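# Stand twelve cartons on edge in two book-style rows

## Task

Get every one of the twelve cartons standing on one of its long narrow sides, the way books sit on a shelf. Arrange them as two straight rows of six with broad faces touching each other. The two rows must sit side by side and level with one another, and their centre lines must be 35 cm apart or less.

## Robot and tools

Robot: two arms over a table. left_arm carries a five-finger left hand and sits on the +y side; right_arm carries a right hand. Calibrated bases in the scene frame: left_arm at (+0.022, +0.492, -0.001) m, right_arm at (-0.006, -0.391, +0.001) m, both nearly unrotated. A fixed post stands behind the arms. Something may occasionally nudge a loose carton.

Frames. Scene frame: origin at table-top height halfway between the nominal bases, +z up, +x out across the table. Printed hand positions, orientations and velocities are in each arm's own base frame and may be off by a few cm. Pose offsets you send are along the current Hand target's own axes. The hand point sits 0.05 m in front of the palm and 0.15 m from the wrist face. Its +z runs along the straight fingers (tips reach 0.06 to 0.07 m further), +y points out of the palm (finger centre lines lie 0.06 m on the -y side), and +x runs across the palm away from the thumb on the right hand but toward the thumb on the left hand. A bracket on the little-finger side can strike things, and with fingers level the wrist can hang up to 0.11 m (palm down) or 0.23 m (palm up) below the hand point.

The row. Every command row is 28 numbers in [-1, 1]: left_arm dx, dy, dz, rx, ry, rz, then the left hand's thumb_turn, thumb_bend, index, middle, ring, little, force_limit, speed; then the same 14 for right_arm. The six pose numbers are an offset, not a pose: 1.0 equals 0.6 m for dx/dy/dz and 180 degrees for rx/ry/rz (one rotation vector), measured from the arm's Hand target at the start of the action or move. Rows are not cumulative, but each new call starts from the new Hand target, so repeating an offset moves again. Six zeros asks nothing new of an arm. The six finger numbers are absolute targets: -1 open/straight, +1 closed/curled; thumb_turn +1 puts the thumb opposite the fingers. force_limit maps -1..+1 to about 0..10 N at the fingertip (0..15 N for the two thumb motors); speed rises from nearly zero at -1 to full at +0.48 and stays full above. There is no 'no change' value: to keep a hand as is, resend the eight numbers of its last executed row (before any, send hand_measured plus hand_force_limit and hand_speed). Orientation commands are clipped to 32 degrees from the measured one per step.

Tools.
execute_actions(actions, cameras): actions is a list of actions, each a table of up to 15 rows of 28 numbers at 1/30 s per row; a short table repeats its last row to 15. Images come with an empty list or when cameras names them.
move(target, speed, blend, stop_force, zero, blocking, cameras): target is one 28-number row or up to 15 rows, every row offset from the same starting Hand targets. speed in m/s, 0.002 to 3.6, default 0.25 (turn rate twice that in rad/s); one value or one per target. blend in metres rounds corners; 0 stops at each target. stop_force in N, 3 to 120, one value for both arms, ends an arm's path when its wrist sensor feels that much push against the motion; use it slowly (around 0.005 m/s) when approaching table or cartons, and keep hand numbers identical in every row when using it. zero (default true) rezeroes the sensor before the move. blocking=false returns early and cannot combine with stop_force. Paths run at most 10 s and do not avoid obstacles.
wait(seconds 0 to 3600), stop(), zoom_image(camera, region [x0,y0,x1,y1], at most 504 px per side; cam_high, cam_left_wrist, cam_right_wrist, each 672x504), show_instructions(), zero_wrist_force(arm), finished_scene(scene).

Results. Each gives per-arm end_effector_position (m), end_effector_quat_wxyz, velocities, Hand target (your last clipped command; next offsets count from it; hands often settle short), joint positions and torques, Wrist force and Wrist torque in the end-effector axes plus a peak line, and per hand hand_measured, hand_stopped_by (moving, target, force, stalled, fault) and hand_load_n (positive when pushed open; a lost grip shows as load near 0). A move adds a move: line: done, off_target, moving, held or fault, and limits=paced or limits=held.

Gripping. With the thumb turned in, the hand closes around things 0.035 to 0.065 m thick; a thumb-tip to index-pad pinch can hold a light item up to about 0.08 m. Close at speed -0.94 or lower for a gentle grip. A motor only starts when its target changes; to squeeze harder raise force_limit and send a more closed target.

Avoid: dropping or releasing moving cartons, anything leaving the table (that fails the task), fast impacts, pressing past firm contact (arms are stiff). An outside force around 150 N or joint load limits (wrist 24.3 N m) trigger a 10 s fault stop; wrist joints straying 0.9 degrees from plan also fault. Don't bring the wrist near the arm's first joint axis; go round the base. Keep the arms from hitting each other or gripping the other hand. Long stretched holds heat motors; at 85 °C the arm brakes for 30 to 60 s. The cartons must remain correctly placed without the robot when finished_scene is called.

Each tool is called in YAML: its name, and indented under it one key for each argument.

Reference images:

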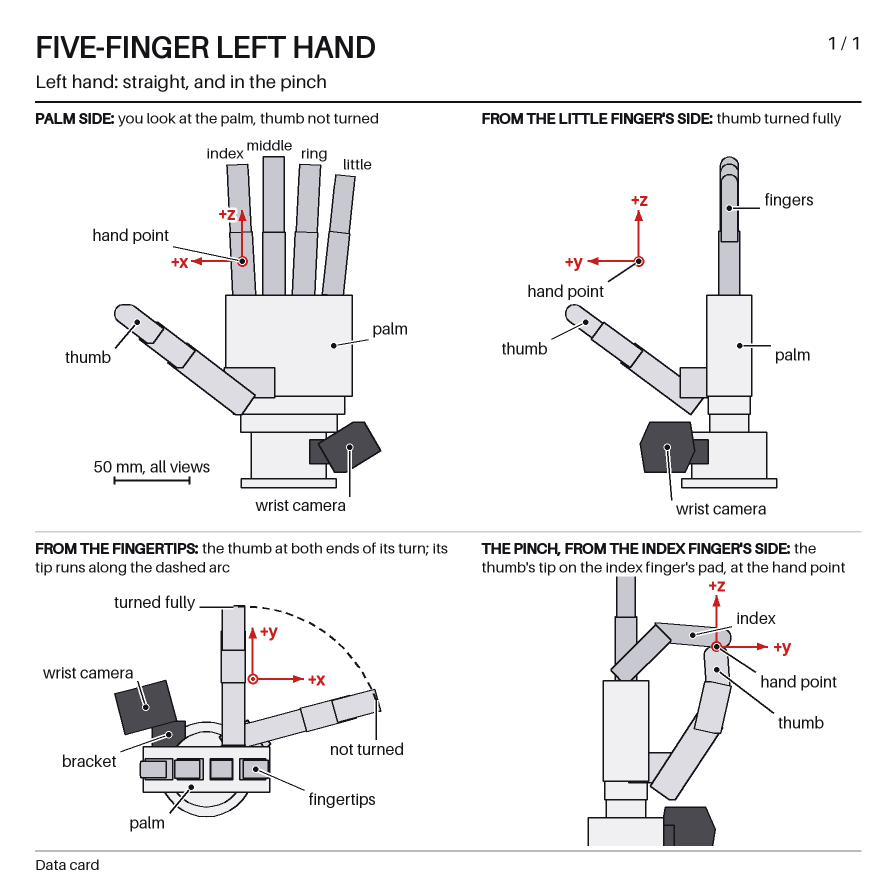

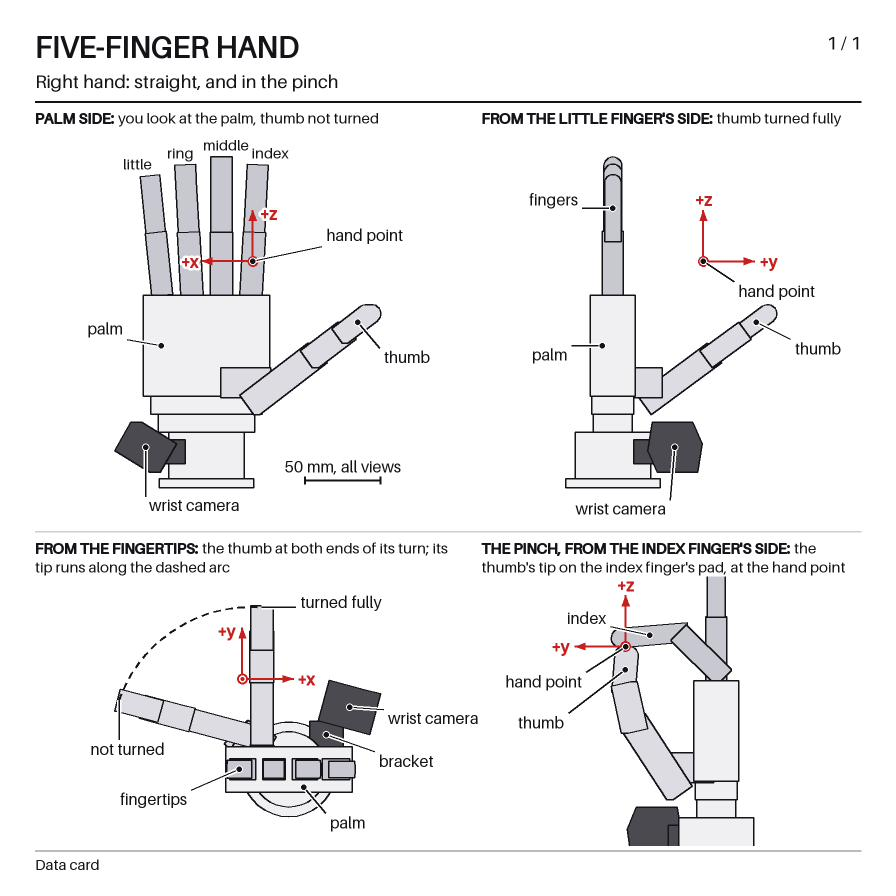

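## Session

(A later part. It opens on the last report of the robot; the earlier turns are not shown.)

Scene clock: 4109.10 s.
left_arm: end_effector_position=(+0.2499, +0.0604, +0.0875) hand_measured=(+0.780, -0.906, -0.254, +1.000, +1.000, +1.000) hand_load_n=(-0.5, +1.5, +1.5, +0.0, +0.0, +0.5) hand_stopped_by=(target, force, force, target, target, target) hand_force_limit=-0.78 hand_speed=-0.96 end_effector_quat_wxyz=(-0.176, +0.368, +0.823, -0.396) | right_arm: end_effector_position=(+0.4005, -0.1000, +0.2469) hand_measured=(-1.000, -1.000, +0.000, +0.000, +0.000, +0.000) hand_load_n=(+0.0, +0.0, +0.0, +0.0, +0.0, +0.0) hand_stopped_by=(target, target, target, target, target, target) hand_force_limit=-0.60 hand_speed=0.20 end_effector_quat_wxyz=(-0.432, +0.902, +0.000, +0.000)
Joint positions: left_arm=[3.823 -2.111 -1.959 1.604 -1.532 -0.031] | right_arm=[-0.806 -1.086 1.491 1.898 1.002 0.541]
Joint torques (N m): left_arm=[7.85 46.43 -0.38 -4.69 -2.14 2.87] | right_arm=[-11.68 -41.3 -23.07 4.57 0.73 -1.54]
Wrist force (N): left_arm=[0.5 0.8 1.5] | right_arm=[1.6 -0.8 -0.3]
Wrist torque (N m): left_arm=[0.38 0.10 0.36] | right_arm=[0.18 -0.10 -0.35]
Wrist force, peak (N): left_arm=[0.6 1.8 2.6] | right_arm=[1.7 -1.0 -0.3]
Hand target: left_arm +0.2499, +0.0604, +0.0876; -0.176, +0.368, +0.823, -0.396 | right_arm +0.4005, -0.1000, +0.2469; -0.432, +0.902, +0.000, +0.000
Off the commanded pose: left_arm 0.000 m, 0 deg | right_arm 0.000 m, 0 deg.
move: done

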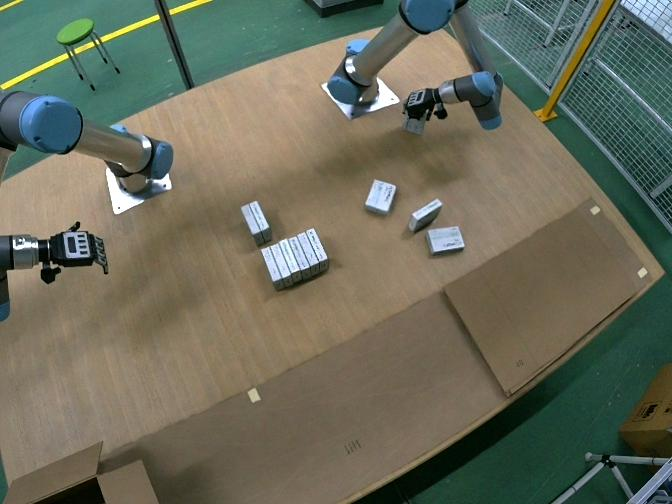

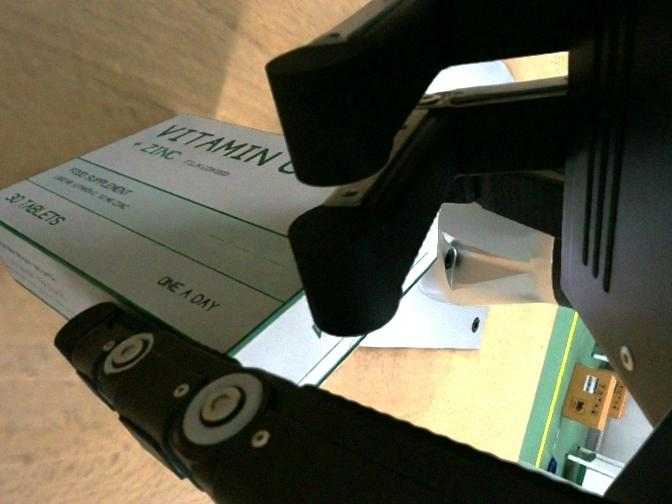

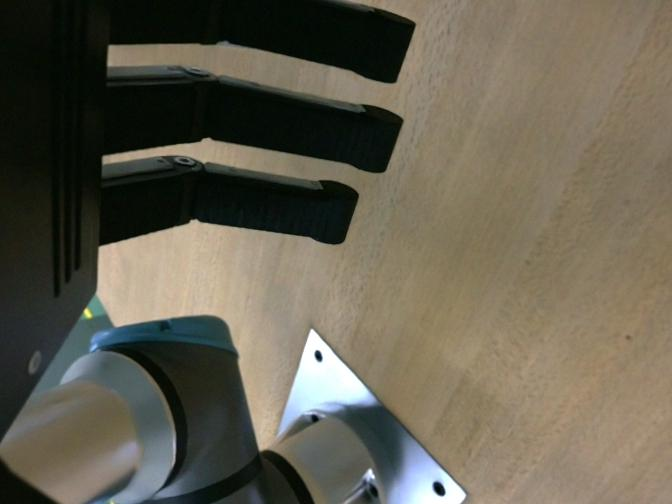

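execute_actions:
  actions:
    - [[0,0,0,0,0,0,0.78,-1,-0.45,1,1,1,-0.75,-0.85,0,0,0,0,0,0,-1,-1,0,0,0,0,-0.6,0.2]]
    - [[0,0,0,0,0,0,0.78,-1,-0.45,1,1,1,-0.75,-0.85,0,0,0,0,0,0,-1,-1,0,0,0,0,-0.6,0.2]]
    - [[0,0,0,0,0,0,0.78,-1,-0.45,1,1,1,-0.75,-0.85,0,0,0,0,0,0,-1,-1,0,0,0,0,-0.6,0.2]]
    - [[0,0,0,0,0,0,0.78,-1,-0.45,1,1,1,-0.75,-0.85,0,0,0,0,0,0,-1,-1,0,0,0,0,-0.6,0.2]]
  cameras: ["cam_left_wrist"]

Scene clock: 4180.83 s.
left_arm: end_effector_position=(+0.2499, +0.0604, +0.0876) hand_measured=(+0.780, -1.000, -0.450, +1.000, +1.000, +1.000) hand_load_n=(+0.0, +0.0, +0.0, +0.0, +0.0, +0.5) hand_stopped_by=(target, target, target, target, target, target) hand_force_limit=-0.75 hand_speed=-0.85 end_effector_quat_wxyz=(-0.176, +0.368, +0.823, -0.396) | right_arm: end_effector_position=(+0.4005, -0.1000, +0.2469) hand_measured=(-1.000, -1.000, +0.000, +0.000, +0.000, +0.000) hand_load_n=(+0.0, +0.5, +0.0, +0.0, +0.0, +0.0) hand_stopped_by=(target, target, target, target, target, target) hand_force_limit=-0.60 hand_speed=0.20 end_effector_quat_wxyz=(-0.432, +0.902, +0.000, +0.000)
Joint positions: left_arm=[3.823 -2.111 -1.959 1.603 -1.532 -0.031] | right_arm=[-0.806 -1.086 1.491 1.898 1.002 0.541]
Joint torques (N m): left_arm=[8.03 46.46 0.3 -4.33 -1.76 2.46] | right_arm=[-11.81 -41.47 -22.65 4.53 0.62 -1.69]
Wrist force (N): left_arm=[0.8 1.4 2.3] | right_arm=[1.5 -0.7 -0.5]
Wrist torque (N m): left_arm=[0.38 0.08 0.37] | right_arm=[0.20 -0.09 -0.35]
Wrist force, peak (N): left_arm=[0.8 1.7 2.5] | right_arm=[1.8 -0.9 -0.4]
Hand target: left_arm +0.2499, +0.0604, +0.0876; -0.176, +0.368, +0.823, -0.396 | right_arm +0.4005, -0.1000, +0.2469; -0.432, +0.902, +0.000, +0.000
Off the commanded pose: left_arm 0.000 m, 0 deg | right_arm 0.000 m, 0 deg.

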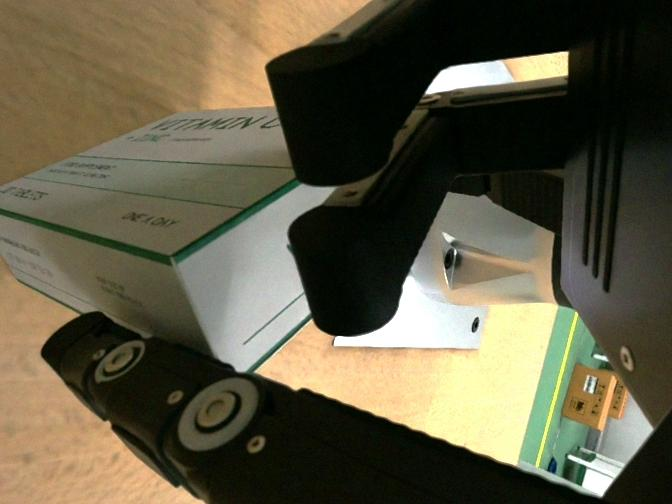

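move:
  target: [0,-0.13,-0.1042,0,0,0,0.78,-1,-0.45,1,1,1,-0.75,-0.85,0,0,0,0,0,0,-1,-1,0,0,0,0,-0.6,0.2]
  speed: 0.1
  cameras: ["cam_left_wrist"]

Scene clock: 4263.73 s.
left_arm: end_effector_position=(+0.2500, +0.0605, +0.1875) hand_measured=(+0.780, -1.000, -0.450, +1.000, +1.000, +1.000) hand_load_n=(+0.0, +0.0, +0.0, +0.0, +0.0, +0.0) hand_stopped_by=(target, target, target, target, target, target) hand_force_limit=-0.75 hand_speed=-0.85 end_effector_quat_wxyz=(-0.176, +0.368, +0.823, -0.395) | right_arm: end_effector_position=(+0.4005, -0.1000, +0.2469) hand_measured=(-1.000, -1.000, +0.000, +0.000, +0.000, +0.000) hand_load_n=(+0.0, +0.0, +0.0, +0.0, +0.0, +0.0) hand_stopped_by=(target, target, target, target, target, target) hand_force_limit=-0.60 hand_speed=0.20 end_effector_quat_wxyz=(-0.432, +0.902, +0.000, +0.000)
Joint positions: left_arm=[3.823 -1.93 -1.894 1.358 -1.532 -0.031] | right_arm=[-0.806 -1.086 1.491 1.898 1.002 0.541]
Joint torques (N m): left_arm=[5.41 23.7 3.9 -3.42 -1.75 2.72] | right_arm=[-11.44 -41.06 -22.74 4.4 0.61 -1.6]
Wrist force (N): left_arm=[0.6 1.2 2.1] | right_arm=[1.7 -0.9 -0.2]
Wrist torque (N m): left_arm=[0.37 0.11 0.34] | right_arm=[0.15 -0.12 -0.35]
Wrist force, peak (N): left_arm=[0.6 2.3 3.2] | right_arm=[1.9 -0.7 -0.4]
Hand target: left_arm +0.2499, +0.0605, +0.1876; -0.176, +0.368, +0.823, -0.396 | right_arm +0.4005, -0.1000, +0.2469; -0.432, +0.902, +0.000, +0.000
Off the commanded pose: left_arm 0.000 m, 0 deg | right_arm 0.000 m, 0 deg.
move: done

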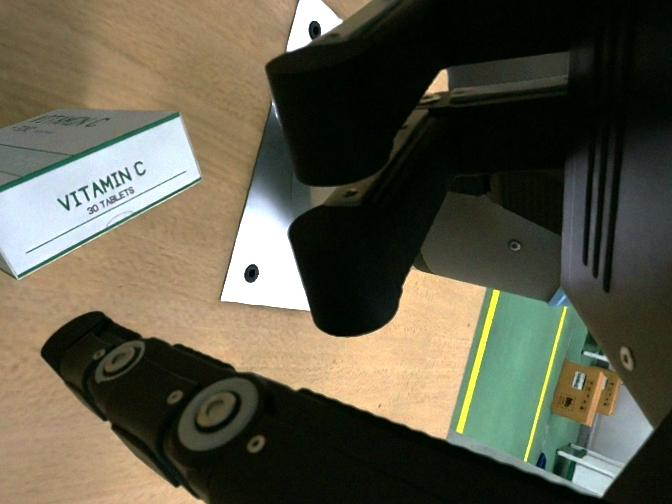

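move:
  target: [-0.0104,0.0166,-0.0207,0,0.39,0.3125,0.78,-0.65,-0.25,1,1,1,-0.75,0,0,0,0,0,0,0,-1,-1,0,0,0,0,-0.6,0.2]
  speed: 0.25
  cameras: ["cam_left_wrist", "cam_high"]

Scene clock: 4287.57 s.
left_arm: end_effector_position=(+0.2659, +0.0664, +0.1876) hand_measured=(+0.780, -0.650, -0.250, +1.000, +1.000, +1.000) hand_load_n=(-0.5, +0.0, +0.0, +0.0, +0.0, +0.5) hand_stopped_by=(target, target, target, target, target, target) hand_force_limit=-0.75 hand_speed=0.00 end_effector_quat_wxyz=(-0.404, +0.842, +0.322, -0.155) | right_arm: end_effector_position=(+0.4005, -0.1000, +0.2469) hand_measured=(-1.000, -1.000, +0.000, +0.000, +0.000, +0.000) hand_load_n=(-0.5, +0.0, +0.0, +0.0, +0.5, +0.0) hand_stopped_by=(target, target, target, target, target, target) hand_force_limit=-0.60 hand_speed=0.20 end_effector_quat_wxyz=(-0.432, +0.902, +0.000, +0.000)
Joint positions: left_arm=[3.324 -1.813 -1.982 1.647 -2.298 0.796] | right_arm=[-0.806 -1.086 1.491 1.898 1.002 0.541]
Joint torques (N m): left_arm=[6.4 13.01 26.06 -2.36 -0.92 1.86] | right_arm=[-11.31 -40.57 -21.87 4.24 0.7 -1.64]
Wrist force (N): left_arm=[0.7 1.2 2.2] | right_arm=[1.7 -0.8 -0.2]
Wrist torque (N m): left_arm=[0.36 0.07 0.44] | right_arm=[0.17 -0.12 -0.34]
Wrist force, peak (N): left_arm=[0.8 1.4 2.5] | right_arm=[1.8 -0.9 -0.4]
Hand target: left_arm +0.2659, +0.0664, +0.1875; -0.404, +0.842, +0.322, -0.155 | right_arm +0.4005, -0.1000, +0.2469; -0.432, +0.902, +0.000, +0.000
Off the commanded pose: left_arm 0.000 m, 0 deg | right_arm 0.000 m, 0 deg.
move: done
Images, in order (width x height): cam_high 672x504, cam_left_wrist 672x504.

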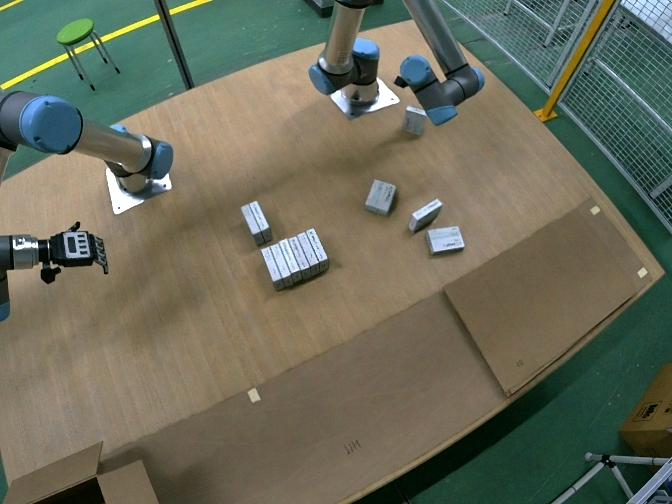

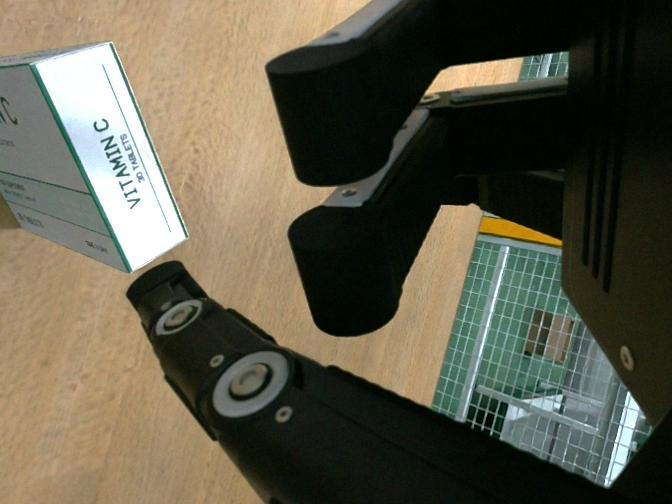

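move:
  target: [-0.0068,-0.0063,0.0078,0,0.0139,0.0111,0.78,-0.65,-0.25,1,1,1,-0.75,0,0,0,0,0,0,0,-1,-1,0,0,0,0,-0.6,0.2]
  speed: 0.1

move:
  target: [0,0.0780,0.0625,0,0,0,0.78,-0.65,-0.25,1,1,1,-0.75,0,0,0,0,0,0,0,-1,-1,0,0,0,0,-0.6,0.2]
  speed: 0.1
  cameras: ["cam_left_wrist"]

Scene clock: 4316.53 s.
left_arm: end_effector_position=(+0.2589, +0.0682, +0.1876) hand_measured=(+0.780, -0.650, -0.250, +1.000, +1.000, +1.000) hand_load_n=(+0.0, +0.0, +0.0, +0.0, +0.0, +0.0) hand_stopped_by=(target, target, target, target, target, target) hand_force_limit=-0.75 hand_speed=0.00 end_effector_quat_wxyz=(-0.408, +0.851, +0.299, -0.144) | right_arm: end_effector_position=(+0.4005, -0.1000, +0.2469) hand_measured=(-1.000, -1.000, +0.000, +0.000, +0.000, +0.000) hand_load_n=(+0.0, +0.0, +0.0, +0.0, +0.0, +0.0) hand_stopped_by=(target, target, target, target, target, target) hand_force_limit=-0.60 hand_speed=0.20 end_effector_quat_wxyz=(-0.432, +0.902, +0.000, +0.000)
Joint positions: left_arm=[3.324 -1.78 -2.013 1.689 -2.328 0.861] | right_arm=[-0.806 -1.086 1.491 1.898 1.002 0.541]
Joint torques (N m): left_arm=[7.5 13.29 24.67 -3.99 1.14 -1.46] | right_arm=[-10.73 -40.28 -22.29 4.31 0.69 -1.7]
Wrist force (N): left_arm=[0.6 1.3 2.1] | right_arm=[1.3 -0.6 -0.1]
Wrist torque (N m): left_arm=[0.39 0.08 0.42] | right_arm=[0.20 -0.06 -0.36]
Wrist force, peak (N): left_arm=[1.0 1.3 2.6] | right_arm=[1.9 -0.9 -0.3]
Hand target: left_arm +0.2589, +0.0682, +0.1876; -0.408, +0.851, +0.299, -0.144 | right_arm +0.4005, -0.1000, +0.2469; -0.432, +0.902, +0.000, +0.000
Off the commanded pose: left_arm 0.000 m, 0 deg | right_arm 0.000 m, 0 deg.
move: done

Scene clock: 4317.57 s.
left_arm: end_effector_position=(+0.2588, +0.0681, +0.1276) hand_measured=(+0.780, -0.650, -0.250, +1.000, +1.000, +1.000) hand_load_n=(+0.0, +0.0, +0.0, +0.0, +0.0, +0.0) hand_stopped_by=(target, target, target, target, target, target) hand_force_limit=-0.75 hand_speed=0.00 end_effector_quat_wxyz=(-0.408, +0.851, +0.299, -0.144) | right_arm: end_effector_position=(+0.4005, -0.1000, +0.2469) hand_measured=(-1.000, -1.000, +0.000, +0.000, +0.000, +0.000) hand_load_n=(+0.0, +0.0, +0.0, -0.5, +0.0, +0.0) hand_stopped_by=(target, target, target, target, target, target) hand_force_limit=-0.60 hand_speed=0.20 end_effector_quat_wxyz=(-0.432, +0.902, +0.000, +0.000)
Joint positions: left_arm=[3.324 -1.887 -2.072 1.854 -2.328 0.861] | right_arm=[-0.806 -1.086 1.491 1.898 1.002 0.541]
Joint torques (N m): left_arm=[2.96 30.35 23.79 -2.22 -1.56 2.9] | right_arm=[-11.1 -41.12 -22.71 4.25 0.77 -1.53]
Wrist force (N): left_arm=[0.7 1.5 2.4] | right_arm=[1.4 -0.6 -0.3]
Wrist torque (N m): left_arm=[0.39 0.08 0.40] | right_arm=[0.20 -0.07 -0.36]
Wrist force, peak (N): left_arm=[0.4 2.2 2.9] | right_arm=[1.7 -0.9 -0.2]
Hand target: left_arm +0.2589, +0.0681, +0.1276; -0.408, +0.851, +0.299, -0.144 | right_arm +0.4005, -0.1000, +0.2469; -0.432, +0.902, +0.000, +0.000
Off the commanded pose: left_arm 0.000 m, 0 deg | right_arm 0.000 m, 0 deg.
move: done

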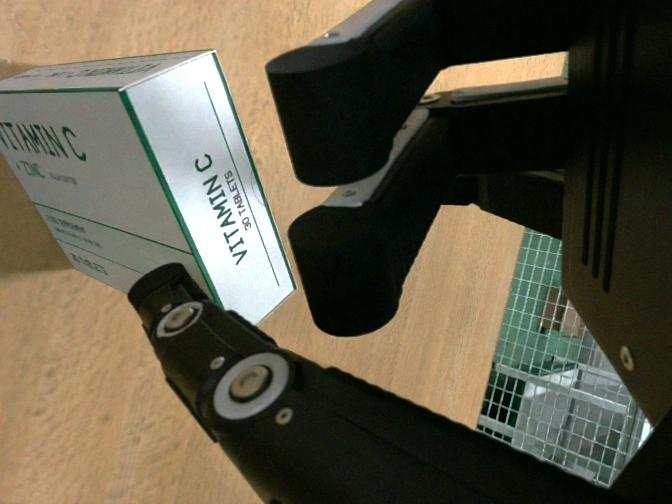

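move:
  target: [0.005,0.0450,0.0360,0,0,0,0.78,-0.65,-0.25,1,1,1,-0.75,0,0,0,0,0,0,0,-1,-1,0,0,0,0,-0.6,0.2]
  speed: 0.06
  stop_force: 5
  cameras: ["cam_left_wrist"]

Scene clock: 4341.63 s.
left_arm: end_effector_position=(+0.2612, +0.0700, +0.0930) hand_measured=(+0.780, -0.650, -0.250, +1.000, +1.000, +1.000) hand_load_n=(+0.0, +0.0, +0.0, +0.0, +0.5, +0.5) hand_stopped_by=(target, target, target, target, target, target) hand_force_limit=-0.75 hand_speed=0.00 end_effector_quat_wxyz=(-0.408, +0.851, +0.299, -0.144) | right_arm: end_effector_position=(+0.4005, -0.1000, +0.2469) hand_measured=(-1.000, -1.000, +0.000, +0.000, +0.000, +0.000) hand_load_n=(-0.5, +0.0, +0.0, +0.5, +0.0, +0.0) hand_stopped_by=(target, target, target, target, target, target) hand_force_limit=-0.60 hand_speed=0.20 end_effector_quat_wxyz=(-0.432, +0.902, +0.000, +0.000)
Joint positions: left_arm=[3.329 -1.961 -2.09 1.95 -2.33 0.866] | right_arm=[-0.806 -1.086 1.491 1.898 1.002 0.541]
Joint torques (N m): left_arm=[-6.94 40.93 21.57 -1.66 -0.53 -2.41] | right_arm=[-11.62 -41.53 -22.44 4.15 0.65 -1.68]
Wrist force (N): left_arm=[0.8 1.2 2.1] | right_arm=[1.5 -0.7 -0.1]
Wrist torque (N m): left_arm=[0.35 0.06 0.24] | right_arm=[0.18 -0.09 -0.35]
Wrist force, peak (N): left_arm=[0.5 1.9 2.5] | right_arm=[1.7 -1.0 -0.4]
Hand target: left_arm +0.2612, +0.0700, +0.0930; -0.408, +0.851, +0.299, -0.144 | right_arm +0.4005, -0.1000, +0.2469; -0.432, +0.902, +0.000, +0.000
Off the commanded pose: left_arm 0.000 m, 0 deg | right_arm 0.000 m, 0 deg.
move: done

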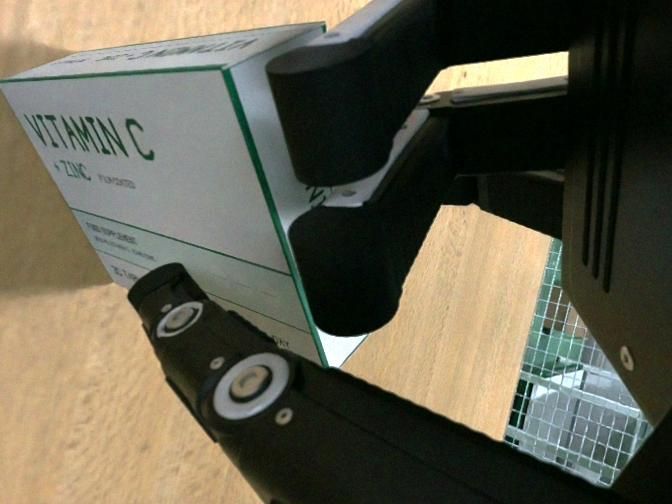

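move:
  target: [0.0033,0,0,0,0,0,0.78,-0.65,-0.25,1,1,1,-0.75,0,0,0,0,0,0,0,-1,-1,0,0,0,0,-0.6,0.2]
  speed: 0.05

move:
  target: [0,0,0,0,0,0,0.78,-0.1,0.3,1,1,1,-0.78,-0.95,0,0,0,0,0,0,-1,-1,0,0,0,0,-0.6,0.2]
  speed: 0.05
  cameras: ["cam_left_wrist"]

Scene clock: 4361.23 s.
left_arm: end_effector_position=(+0.2628, +0.0713, +0.0930) hand_measured=(+0.780, -0.650, -0.250, +1.000, +1.000, +1.000) hand_load_n=(+0.0, +0.0, +0.0, +0.0, +0.0, +0.0) hand_stopped_by=(target, target, target, target, target, target) hand_force_limit=-0.75 hand_speed=0.00 end_effector_quat_wxyz=(-0.408, +0.851, +0.299, -0.144) | right_arm: end_effector_position=(+0.4005, -0.1000, +0.2469) hand_measured=(-1.000, -1.000, +0.000, +0.000, +0.000, +0.000) hand_load_n=(+0.0, +0.0, +0.0, +0.0, +0.0, +0.0) hand_stopped_by=(target, target, target, target, target, target) hand_force_limit=-0.60 hand_speed=0.20 end_effector_quat_wxyz=(-0.432, +0.902, +0.000, +0.000)
Joint positions: left_arm=[3.332 -1.963 -2.086 1.95 -2.332 0.87] | right_arm=[-0.806 -1.086 1.491 1.898 1.002 0.541]
Joint torques (N m): left_arm=[-8.86 23.03 0.97 -0.89 -0.62 -2.95] | right_arm=[-11.62 -41.09 -23.07 4.11 0.59 -1.52]
Wrist force (N): left_arm=[0.4 1.4 2.6] | right_arm=[1.5 -0.9 -0.4]
Wrist torque (N m): left_arm=[0.35 0.12 0.23] | right_arm=[0.18 -0.09 -0.35]
Wrist force, peak (N): left_arm=[0.5 1.5 2.6] | right_arm=[1.9 -0.6 -0.4]
Hand target: left_arm +0.2628, +0.0712, +0.0930; -0.408, +0.851, +0.299, -0.144 | right_arm +0.4005, -0.1000, +0.2469; -0.432, +0.902, +0.000, +0.000
Off the commanded pose: left_arm 0.000 m, 0 deg | right_arm 0.000 m, 0 deg.
move: done

Scene clock: 4363.80 s.
left_arm: end_effector_position=(+0.2628, +0.0712, +0.0930) hand_measured=(+0.780, -0.478, +0.062, +1.000, +1.000, +1.000) hand_load_n=(+0.0, +1.5, +2.0, +0.0, +0.0, +0.0) hand_stopped_by=(target, force, force, target, target, target) hand_force_limit=-0.78 hand_speed=-0.95 end_effector_quat_wxyz=(-0.408, +0.851, +0.299, -0.144) | right_arm: end_effector_position=(+0.4005, -0.1000, +0.2469) hand_measured=(-1.000, -1.000, +0.000, +0.000, +0.000, +0.000) hand_load_n=(-0.5, +0.0, +0.0, +0.0, +0.0, +0.0) hand_stopped_by=(target, target, target, target, target, target) hand_force_limit=-0.60 hand_speed=0.20 end_effector_quat_wxyz=(-0.432, +0.902, +0.000, +0.000)
Joint positions: left_arm=[3.331 -1.963 -2.086 1.95 -2.332 0.87] | right_arm=[-0.806 -1.086 1.491 1.898 1.002 0.541]
Joint torques (N m): left_arm=[-9.52 24.52 0.77 -1.07 1.46 -2.91] | right_arm=[-11.46 -41.9 -21.3 4.14 0.63 -1.54]
Wrist force (N): left_arm=[0.2 1.6 2.5] | right_arm=[1.4 -0.7 -0.2]
Wrist torque (N m): left_arm=[0.37 0.16 0.25] | right_arm=[0.18 -0.08 -0.36]
Wrist force, peak (N): left_arm=[0.3 1.6 2.7] | right_arm=[1.8 -0.8 -0.1]
Hand target: left_arm +0.2628, +0.0712, +0.0930; -0.408, +0.851, +0.299, -0.144 | right_arm +0.4005, -0.1000, +0.2469; -0.432, +0.902, +0.000, +0.000
Off the commanded pose: left_arm 0.000 m, 0 deg | right_arm 0.000 m, 0 deg.
move: done

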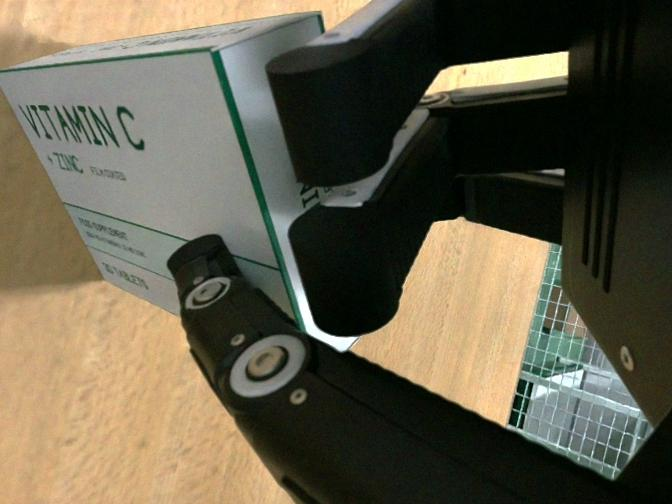

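move:
  target: [0,-0.13,-0.1042,0,0,0,0.78,-0.1,0.3,1,1,1,-0.78,-0.95,0,0,0,0,0,0,-1,-1,0,0,0,0,-0.6,0.2]
  speed: 0.06
  cameras: ["cam_left_wrist"]

Scene clock: 4372.63 s.
left_arm: end_effector_position=(+0.2628, +0.0713, +0.1930) hand_measured=(+0.780, -0.478, +0.062, +1.000, +1.000, +1.000) hand_load_n=(+0.0, +1.5, +2.0, +0.0, +0.0, +0.5) hand_stopped_by=(target, force, force, target, target, target) hand_force_limit=-0.78 hand_speed=-0.95 end_effector_quat_wxyz=(-0.408, +0.851, +0.299, -0.144) | right_arm: end_effector_position=(+0.4005, -0.1000, +0.2469) hand_measured=(-1.000, -1.000, +0.000, +0.000, +0.000, +0.000) hand_load_n=(+0.0, +0.0, +0.0, +0.0, +0.0, +0.0) hand_stopped_by=(target, target, target, target, target, target) hand_force_limit=-0.60 hand_speed=0.20 end_effector_quat_wxyz=(-0.432, +0.902, +0.000, +0.000)
Joint positions: left_arm=[3.332 -1.779 -1.995 1.676 -2.332 0.87] | right_arm=[-0.806 -1.086 1.491 1.898 1.002 0.541]
Joint torques (N m): left_arm=[2.18 12.47 5.01 -2.16 -1.72 -0.23] | right_arm=[-11.41 -41.2 -22.09 3.98 0.7 -1.44]
Wrist force (N): left_arm=[0.5 2.0 2.5] | right_arm=[1.4 -1.0 -0.3]
Wrist torque (N m): left_arm=[0.44 0.10 0.21] | right_arm=[0.15 -0.07 -0.37]
Wrist force, peak (N): left_arm=[0.4 2.4 2.9] | right_arm=[1.7 -1.0 -0.3]
Hand target: left_arm +0.2628, +0.0713, +0.1930; -0.408, +0.851, +0.299, -0.144 | right_arm +0.4005, -0.1000, +0.2469; -0.432, +0.902, +0.000, +0.000
Off the commanded pose: left_arm 0.000 m, 0 deg | right_arm 0.000 m, 0 deg.
move: done

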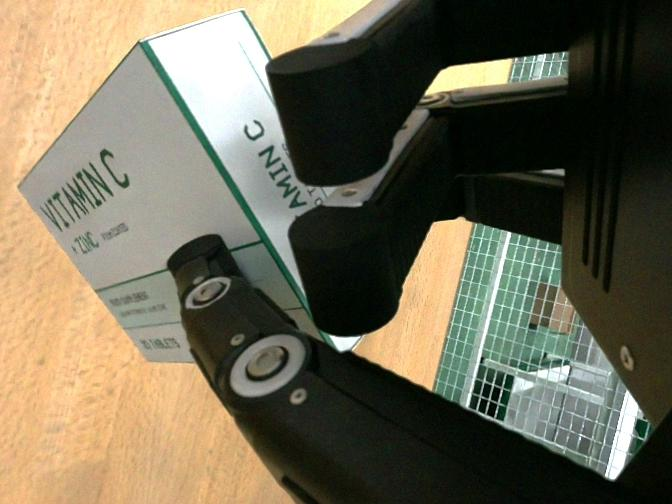

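move:
  target: [-0.5370,0.4821,-0.6016,0,-0.6019,-0.4823,0.78,-0.1,0.3,1,1,1,-0.78,-0.95,0,0,0,0,0,0,-1,-1,0,0,0,0,-0.6,0.2]
  speed: 0.18
  cameras: ["all"]

Scene clock: 4412.00 s.
left_arm: end_effector_position=(+0.3008, -0.4911, +0.1934) hand_measured=(+0.780, -0.478, +0.062, +1.000, +1.000, +1.000) hand_load_n=(+0.0, +1.5, +2.0, +0.0, +0.0, +0.0) hand_stopped_by=(target, force, force, target, target, target) hand_force_limit=-0.78 hand_speed=-0.95 end_effector_quat_wxyz=(-0.009, +0.019, +0.901, -0.433) end_effector_velocity=(+0.000, +0.000, +0.000) end_effector_angular_velocity=(+0.000, +0.005, +0.004) | right_arm: end_effector_position=(+0.4005, -0.1000, +0.2469) hand_measured=(-1.000, -1.000, +0.000, +0.000, +0.000, +0.000) hand_load_n=(+0.0, +0.0, +0.0, +0.0, +0.0, +0.0) hand_stopped_by=(target, target, target, target, target, target) hand_force_limit=-0.60 hand_speed=0.20 end_effector_quat_wxyz=(-0.432, +0.902, +0.000, +0.000)
Joint positions: left_arm=[2.645 -1.976 -1.446 2.352 -0.793 -2.233] | right_arm=[-0.806 -1.086 1.491 1.898 1.002 0.541]
Joint velocities: left_arm=[0 -0.001 0 0.001 0 -0.007] | right_arm=[within noise]
Joint torques (N m): left_arm=[-2.18 25.23 8.84 -0.25 1.07 -3.21] | right_arm=[-11.84 -40.95 -21.87 3.97 0.68 -1.52]
Wrist force (N): left_arm=[0.4 1.9 2.4] | right_arm=[1.4 -0.7 -0.3]
Wrist torque (N m): left_arm=[0.42 0.12 0.29] | right_arm=[0.19 -0.07 -0.36]
Wrist force, peak (N): left_arm=[0.8 1.4 3.3] | right_arm=[1.8 -0.8 -0.2]
Hand target: left_arm +0.3008, -0.4912, +0.1933; -0.009, +0.019, +0.901, -0.433 | right_arm +0.4005, -0.1000, +0.2469; -0.432, +0.902, +0.000, +0.000
Off the commanded pose: left_arm 0.000 m, 0 deg | right_arm 0.000 m, 0 deg.
move: done

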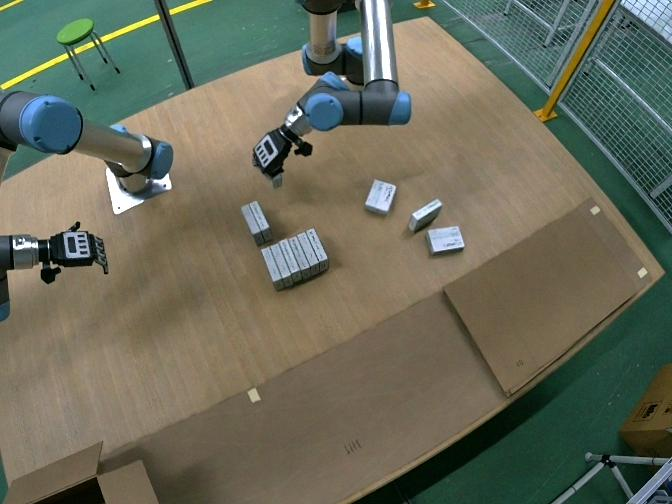

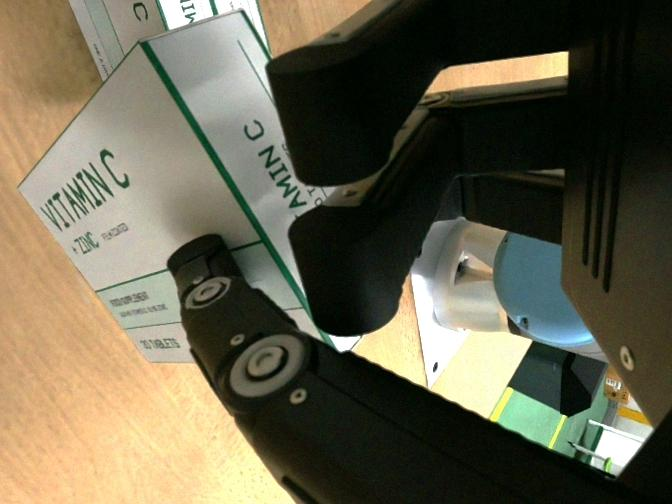

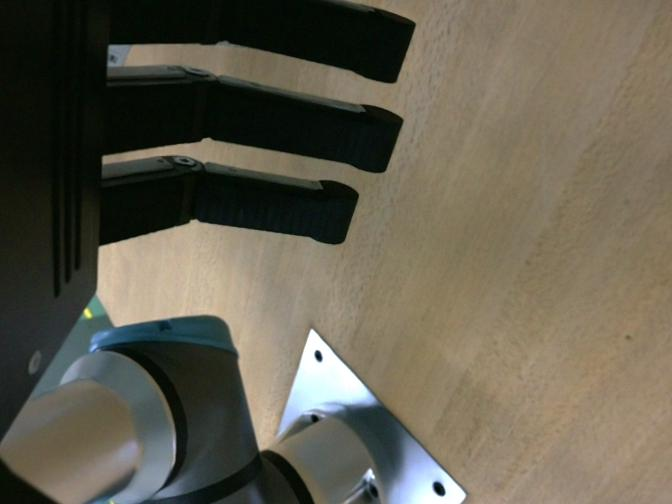

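zoom_image:
  camera: "cam_left_wrist"
  region: [50, 0, 300, 120]

Scaled by 2.016 from the camera's image (finer frame: 960x720).

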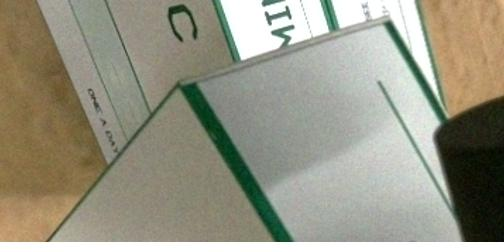

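move:
  target: [0,0.1037,0.0831,0,0,0,0.78,-0.1,0.3,1,1,1,-0.78,-0.95,0,0,0,0,0,0,-1,-1,0,0,0,0,-0.6,0.2]
  speed: 0.1
  stop_force: 4
  cameras: ["cam_left_wrist"]

Scene clock: 4434.33 s.
left_arm: end_effector_position=(+0.3008, -0.4912, +0.1136) hand_measured=(+0.780, -0.478, +0.062, +1.000, +1.000, +1.000) hand_load_n=(-0.5, +1.5, +2.0, +0.0, +0.0, +0.0) hand_stopped_by=(target, force, force, target, target, target) hand_force_limit=-0.78 hand_speed=-0.95 end_effector_quat_wxyz=(-0.009, +0.019, +0.901, -0.433) | right_arm: end_effector_position=(+0.4005, -0.1000, +0.2469) hand_measured=(-1.000, -1.000, +0.000, +0.000, +0.000, +0.000) hand_load_n=(+0.0, +0.0, +0.0, +0.5, +0.0, +0.0) hand_stopped_by=(target, target, target, target, target, target) hand_force_limit=-0.60 hand_speed=0.20 end_effector_quat_wxyz=(-0.432, +0.902, +0.000, +0.000)
Joint positions: left_arm=[2.645 -2.045 -1.562 2.537 -0.793 -2.234] | right_arm=[-0.806 -1.086 1.491 1.898 1.002 0.541]
Joint torques (N m): left_arm=[-8.17 52.03 28.85 -0.1 -0.79 -2.99] | right_arm=[-11.27 -41.33 -22.09 3.92 0.62 -1.51]
Wrist force (N): left_arm=[0.5 1.7 2.4] | right_arm=[1.5 -0.7 -0.2]
Wrist torque (N m): left_arm=[0.38 0.12 0.36] | right_arm=[0.18 -0.09 -0.35]
Wrist force, peak (N): left_arm=[0.9 2.8 3.1] | right_arm=[1.9 -1.0 -0.1]
Hand target: left_arm +0.3008, -0.4912, +0.1136; -0.009, +0.019, +0.901, -0.433 | right_arm +0.4005, -0.1000, +0.2469; -0.432, +0.902, +0.000, +0.000
Off the commanded pose: left_arm 0.000 m, 0 deg | right_arm 0.000 m, 0 deg.
move: done

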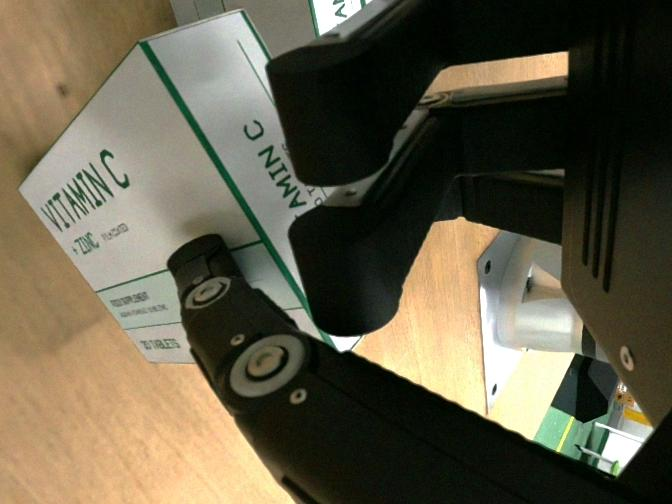

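move:
  target:
    - [0,0.0092,0.0074,0,0,0,0.78,-0.1,0.3,1,1,1,-0.78,-0.95,0,0,0,0,0,0,-1,-1,0,0,0,0,-0.6,0.2]
    - [-0.0397,0.0086,0.0069,0,0,0,0.78,-0.1,0.3,1,1,1,-0.78,-0.95,0,0,0,0,0,0,-1,-1,0,0,0,0,-0.6,0.2]
    - [-0.0823,0.0161,0.0129,0,0,0,0.78,-0.1,0.3,1,1,1,-0.78,-0.95,0,0,0,0,0,0,-1,-1,0,0,0,0,-0.6,0.2]
  speed: 0.05
  blend: 0.003
  cameras: ["cam_left_wrist"]

Scene clock: 4446.27 s.
left_arm: end_effector_position=(+0.3501, -0.4933, +0.1011) hand_measured=(+0.780, -0.478, +0.062, +1.000, +1.000, +1.000) hand_load_n=(+0.0, +1.5, +1.5, +0.0, +0.0, +0.0) hand_stopped_by=(target, force, force, target, target, target) hand_force_limit=-0.78 hand_speed=-0.95 end_effector_quat_wxyz=(-0.009, +0.019, +0.901, -0.433) end_effector_velocity=(-0.001, +0.000, +0.000) end_effector_angular_velocity=(-0.001, +0.001, +0.001) | right_arm: end_effector_position=(+0.4005, -0.1000, +0.2469) hand_measured=(-1.000, -1.000, +0.000, +0.000, +0.000, +0.000) hand_load_n=(-0.5, +0.0, +0.0, +0.0, +0.0, +0.0) hand_stopped_by=(target, target, target, target, target, target) hand_force_limit=-0.60 hand_speed=0.20 end_effector_quat_wxyz=(-0.432, +0.902, +0.000, +0.000)
Joint positions: left_arm=[2.689 -2.148 -1.442 2.481 -0.773 -2.179] | right_arm=[-0.806 -1.086 1.491 1.898 1.002 0.541]
Joint velocities: left_arm=[-0.002 0.003 -0.005 0.005 0 -0.005] | right_arm=[within noise]
Joint torques (N m): left_arm=[-9.27 56.69 7.84 -0.01 0.21 -2.72] | right_arm=[-11.4 -41.16 -21.37 3.89 0.66 -1.52]
Wrist force (N): left_arm=[0.6 1.3 2.3] | right_arm=[1.4 -0.7 -0.1]
Wrist torque (N m): left_arm=[0.37 0.11 0.28] | right_arm=[0.17 -0.08 -0.36]
Wrist force, peak (N): left_arm=[1.0 1.7 3.0] | right_arm=[1.8 -0.8 -0.5]
Hand target: left_arm +0.3501, -0.4933, +0.1012; -0.009, +0.019, +0.901, -0.433 | right_arm +0.4005, -0.1000, +0.2469; -0.432, +0.902, +0.000, +0.000
Off the commanded pose: left_arm 0.000 m, 0 deg | right_arm 0.000 m, 0 deg.
move: done

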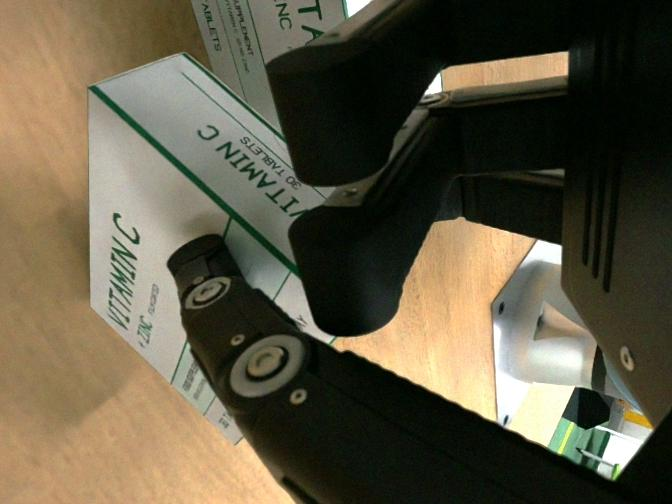

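move:
  target:
    - [-0.0387,0.0158,0.0126,0,0,0,0.78,-0.1,0.3,1,1,1,-0.78,-0.95,0,0,0,0,0,0,-1,-1,0,0,0,0,-0.6,0.2]
    - [-0.0670,0.0354,0.0284,0,0,0,0.78,-0.1,0.3,1,1,1,-0.78,-0.95,0,0,0,0,0,0,-1,-1,0,0,0,0,-0.6,0.2]
    - [-0.0895,0.0604,0.0485,0,0,0,0.78,-0.1,0.3,1,1,1,-0.78,-0.95,0,0,0,0,0,0,-1,-1,0,0,0,0,-0.6,0.2]
  speed: 0.05
  blend: 0.003
  cameras: ["cam_left_wrist"]

Scene clock: 4458.43 s.
left_arm: end_effector_position=(+0.4040, -0.4957, +0.0546) hand_measured=(+0.780, -0.478, +0.062, +1.000, +1.000, +1.000) hand_load_n=(+0.0, +1.5, +2.0, +0.0, +0.0, +0.0) hand_stopped_by=(target, force, force, target, target, target) hand_force_limit=-0.78 hand_speed=-0.95 end_effector_quat_wxyz=(-0.009, +0.019, +0.901, -0.433) end_effector_velocity=(-0.001, +0.000, +0.003) end_effector_angular_velocity=(-0.001, -0.002, -0.001) | right_arm: end_effector_position=(+0.4005, -0.1000, +0.2469) hand_measured=(-1.000, -1.000, +0.000, +0.000, +0.000, +0.000) hand_load_n=(-0.5, +0.0, +0.0, +0.0, +0.0, +0.0) hand_stopped_by=(target, target, target, target, target, target) hand_force_limit=-0.60 hand_speed=0.20 end_effector_quat_wxyz=(-0.432, +0.902, +0.000, +0.000)
Joint positions: left_arm=[2.728 -2.3 -1.319 2.474 -0.756 -2.128] | right_arm=[-0.806 -1.086 1.491 1.898 1.002 0.541]
Joint velocities: left_arm=[-0.001 0.006 -0.003 -0.002 0 0.001] | right_arm=[within noise]
Joint torques (N m): left_arm=[-6.93 62.01 6.42 -3.08 2.06 -0.6] | right_arm=[-10.89 -41.11 -21.79 3.76 0.7 -1.47]
Wrist force (N): left_arm=[0.8 1.3 2.6] | right_arm=[1.3 -0.5 -0.1]
Wrist torque (N m): left_arm=[0.34 0.08 0.26] | right_arm=[0.20 -0.06 -0.36]
Wrist force, peak (N): left_arm=[0.6 1.3 2.8] | right_arm=[1.9 -0.5 -0.3]
Hand target: left_arm +0.4037, -0.4957, +0.0547; -0.009, +0.019, +0.901, -0.433 | right_arm +0.4005, -0.1000, +0.2469; -0.432, +0.902, +0.000, +0.000
Off the commanded pose: left_arm 0.000 m, 0 deg | right_arm 0.000 m, 0 deg.
move: done

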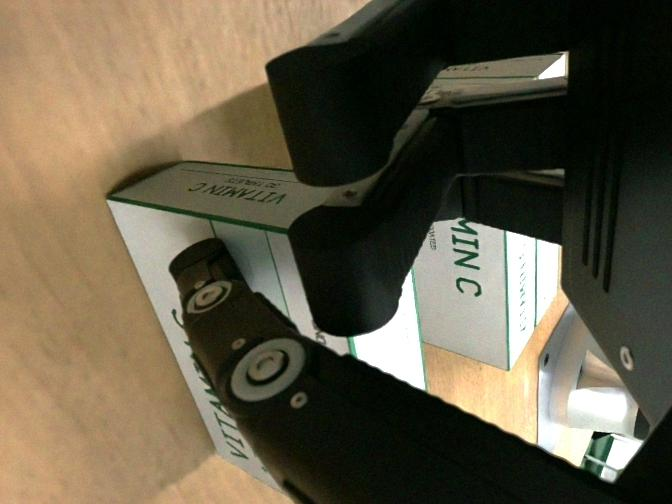

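move:
  target: [0,0.0045,0.0036,0,0,0,0.78,-0.1,0.3,1,1,1,-0.78,-0.95,0,0,0,0,0,0,-1,-1,0,0,0,0,-0.6,0.2]
  speed: 0.01
  stop_force: 3
  cameras: ["cam_left_wrist"]

Scene clock: 4470.57 s.
left_arm: end_effector_position=(+0.4037, -0.4957, +0.0512) hand_measured=(+0.780, -0.478, +0.062, +1.000, +1.000, +1.000) hand_load_n=(+0.0, +1.5, +1.5, +0.0, +0.0, +0.5) hand_stopped_by=(target, force, force, target, target, target) hand_force_limit=-0.78 hand_speed=-0.95 end_effector_quat_wxyz=(-0.009, +0.019, +0.901, -0.433) | right_arm: end_effector_position=(+0.4005, -0.1000, +0.2469) hand_measured=(-1.000, -1.000, +0.000, +0.000, +0.000, +0.000) hand_load_n=(+0.0, +0.0, +0.0, +0.0, +0.0, +0.0) hand_stopped_by=(target, target, target, target, target, target) hand_force_limit=-0.60 hand_speed=0.20 end_effector_quat_wxyz=(-0.432, +0.902, +0.000, +0.000)
Joint positions: left_arm=[2.728 -2.304 -1.323 2.481 -0.756 -2.128] | right_arm=[-0.806 -1.086 1.491 1.898 1.002 0.541]
Joint torques (N m): left_arm=[-9.27 50.72 17.63 -3.39 -1.17 -2.75] | right_arm=[-10.62 -40.96 -21.21 3.83 0.65 -1.62]
Wrist force (N): left_arm=[0.7 0.2 0.9] | right_arm=[1.5 -0.7 -0.2]
Wrist torque (N m): left_arm=[0.31 0.09 0.30] | right_arm=[0.18 -0.09 -0.35]
Wrist force, peak (N): left_arm=[0.6 1.6 2.7] | right_arm=[2.0 -0.6 -0.3]
Hand target: left_arm +0.4037, -0.4957, +0.0512; -0.009, +0.019, +0.901, -0.433 | right_arm +0.4005, -0.1000, +0.2469; -0.432, +0.902, +0.000, +0.000
Off the commanded pose: left_arm 0.000 m, 0 deg | right_arm 0.000 m, 0 deg.
move: done

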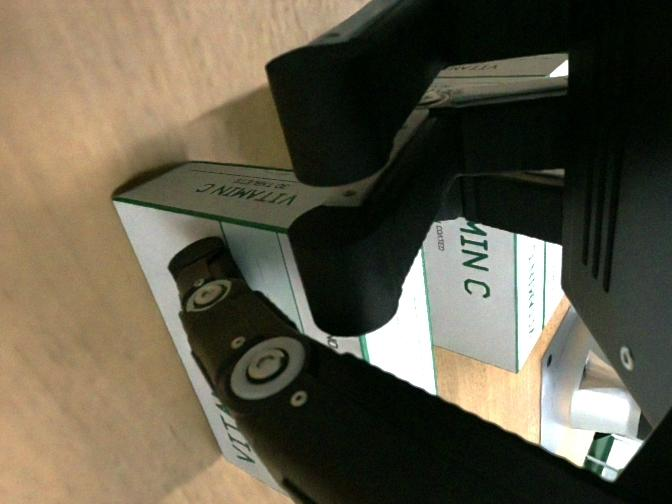

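move:
  target: [0,-0.0008,-0.0006,0,0,0,0.78,-0.7,-0.15,1,1,1,-0.78,-0.85,0,0,0,0,0,0,-1,-1,0,0,0,0,-0.6,0.2]
  speed: 0.01

move:
  target: [0,-0.13,-0.1042,0,0,0,0.78,-0.7,-0.15,1,1,1,-0.78,-0.85,0,0,0,0,0,0,-1,-1,0,0,0,0,-0.6,0.2]
  speed: 0.1
  cameras: ["all"]

Scene clock: 4481.03 s.
left_arm: end_effector_position=(+0.4037, -0.4957, +0.0519) hand_measured=(+0.780, -0.700, -0.150, +1.000, +1.000, +1.000) hand_load_n=(+0.0, +0.0, +0.0, +0.0, +0.0, +0.0) hand_stopped_by=(target, target, target, target, target, target) hand_force_limit=-0.78 hand_speed=-0.85 end_effector_quat_wxyz=(-0.009, +0.019, +0.901, -0.433) | right_arm: end_effector_position=(+0.4005, -0.1000, +0.2469) hand_measured=(-1.000, -1.000, +0.000, +0.000, +0.000, +0.000) hand_load_n=(+0.0, +0.0, +0.0, +0.0, +0.0, +0.0) hand_stopped_by=(target, target, target, target, target, target) hand_force_limit=-0.60 hand_speed=0.20 end_effector_quat_wxyz=(-0.432, +0.902, +0.000, +0.000)
Joint positions: left_arm=[2.728 -2.303 -1.322 2.48 -0.756 -2.128] | right_arm=[-0.806 -1.086 1.491 1.898 1.002 0.541]
Joint torques (N m): left_arm=[-9.05 40.72 8.67 -0.31 -1.22 -2.36] | right_arm=[-11.38 -41.05 -21.21 3.68 0.69 -1.65]
Wrist force (N): left_arm=[0.3 1.1 2.5] | right_arm=[1.5 -0.7 0.0]
Wrist torque (N m): left_arm=[0.33 0.16 0.28] | right_arm=[0.18 -0.10 -0.35]
Wrist force, peak (N): left_arm=[0.6 1.4 2.7] | right_arm=[1.8 -0.9 -0.3]
Hand target: left_arm +0.4037, -0.4957, +0.0518; -0.009, +0.019, +0.901, -0.433 | right_arm +0.4005, -0.1000, +0.2469; -0.432, +0.902, +0.000, +0.000
Off the commanded pose: left_arm 0.000 m, 0 deg | right_arm 0.000 m, 0 deg.
move: done

Scene clock: 4482.47 s.
left_arm: end_effector_position=(+0.4038, -0.4957, +0.1519) hand_measured=(+0.780, -0.700, -0.150, +1.000, +1.000, +1.000) hand_load_n=(+0.0, +0.0, +0.0, +0.0, +0.0, +0.0) hand_stopped_by=(target, target, target, target, target, target) hand_force_limit=-0.78 hand_speed=-0.85 end_effector_quat_wxyz=(-0.009, +0.019, +0.901, -0.433) | right_arm: end_effector_position=(+0.4005, -0.1000, +0.2469) hand_measured=(-1.000, -1.000, +0.000, +0.000, +0.000, +0.000) hand_load_n=(-0.5, +0.0, +0.0, +0.0, +0.0, +0.5) hand_stopped_by=(target, target, target, target, target, target) hand_force_limit=-0.60 hand_speed=0.20 end_effector_quat_wxyz=(-0.432, +0.902, +0.000, +0.000)
Joint positions: left_arm=[2.728 -2.211 -1.207 2.272 -0.756 -2.128] | right_arm=[-0.806 -1.086 1.491 1.898 1.002 0.541]
Joint torques (N m): left_arm=[7.78 34.74 11.95 -1.76 3.22 2.24] | right_arm=[-12.12 -41.64 -22.02 3.73 0.63 -1.53]
Wrist force (N): left_arm=[0.6 1.4 2.5] | right_arm=[1.4 -0.7 -0.1]
Wrist torque (N m): left_arm=[0.37 0.13 0.23] | right_arm=[0.18 -0.07 -0.36]
Wrist force, peak (N): left_arm=[0.7 2.0 3.0] | right_arm=[1.7 -0.9 -0.2]
Hand target: left_arm +0.4038, -0.4956, +0.1518; -0.009, +0.019, +0.901, -0.433 | right_arm +0.4005, -0.1000, +0.2469; -0.432, +0.902, +0.000, +0.000
Off the commanded pose: left_arm 0.000 m, 0 deg | right_arm 0.000 m, 0 deg.
move: done

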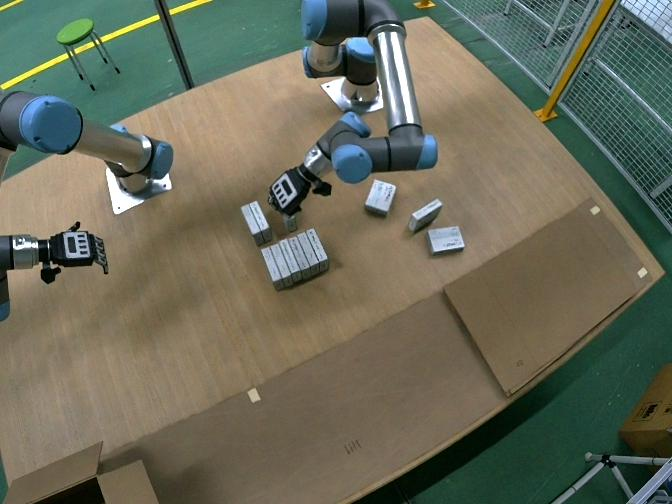

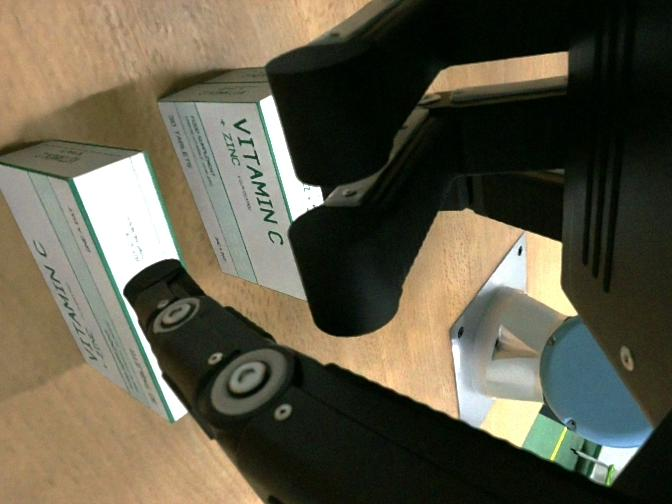

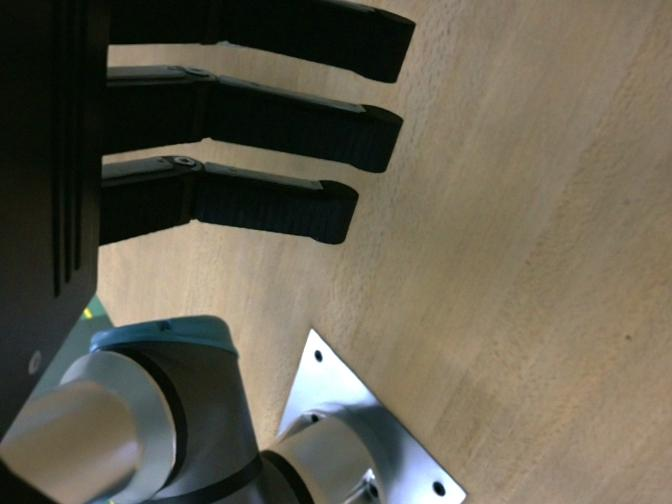

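zoom_image:
  camera: "cam_left_wrist"
  region: [0, 40, 330, 440]

Scaled by 1.260 from the camera's image (finer frame: 960x720).

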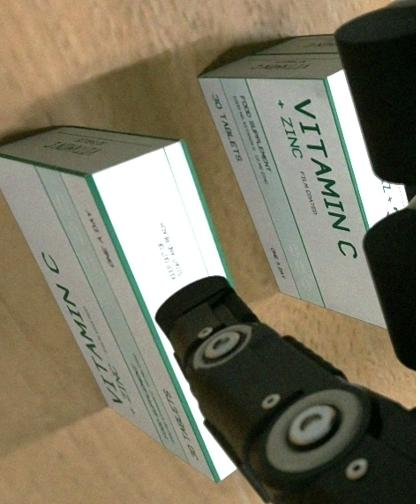

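zoom_image:
  camera: "cam_high"
  region: [330, 150, 500, 280]

Scaled by 2.965 from the camera's image (finer frame: 960x720).

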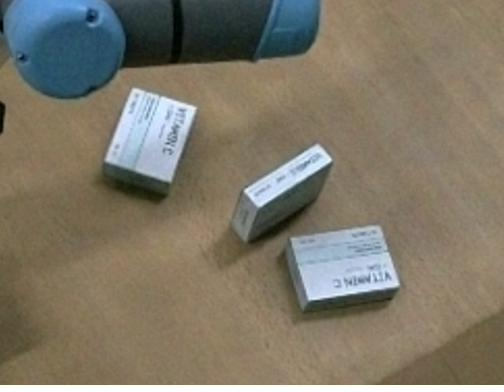

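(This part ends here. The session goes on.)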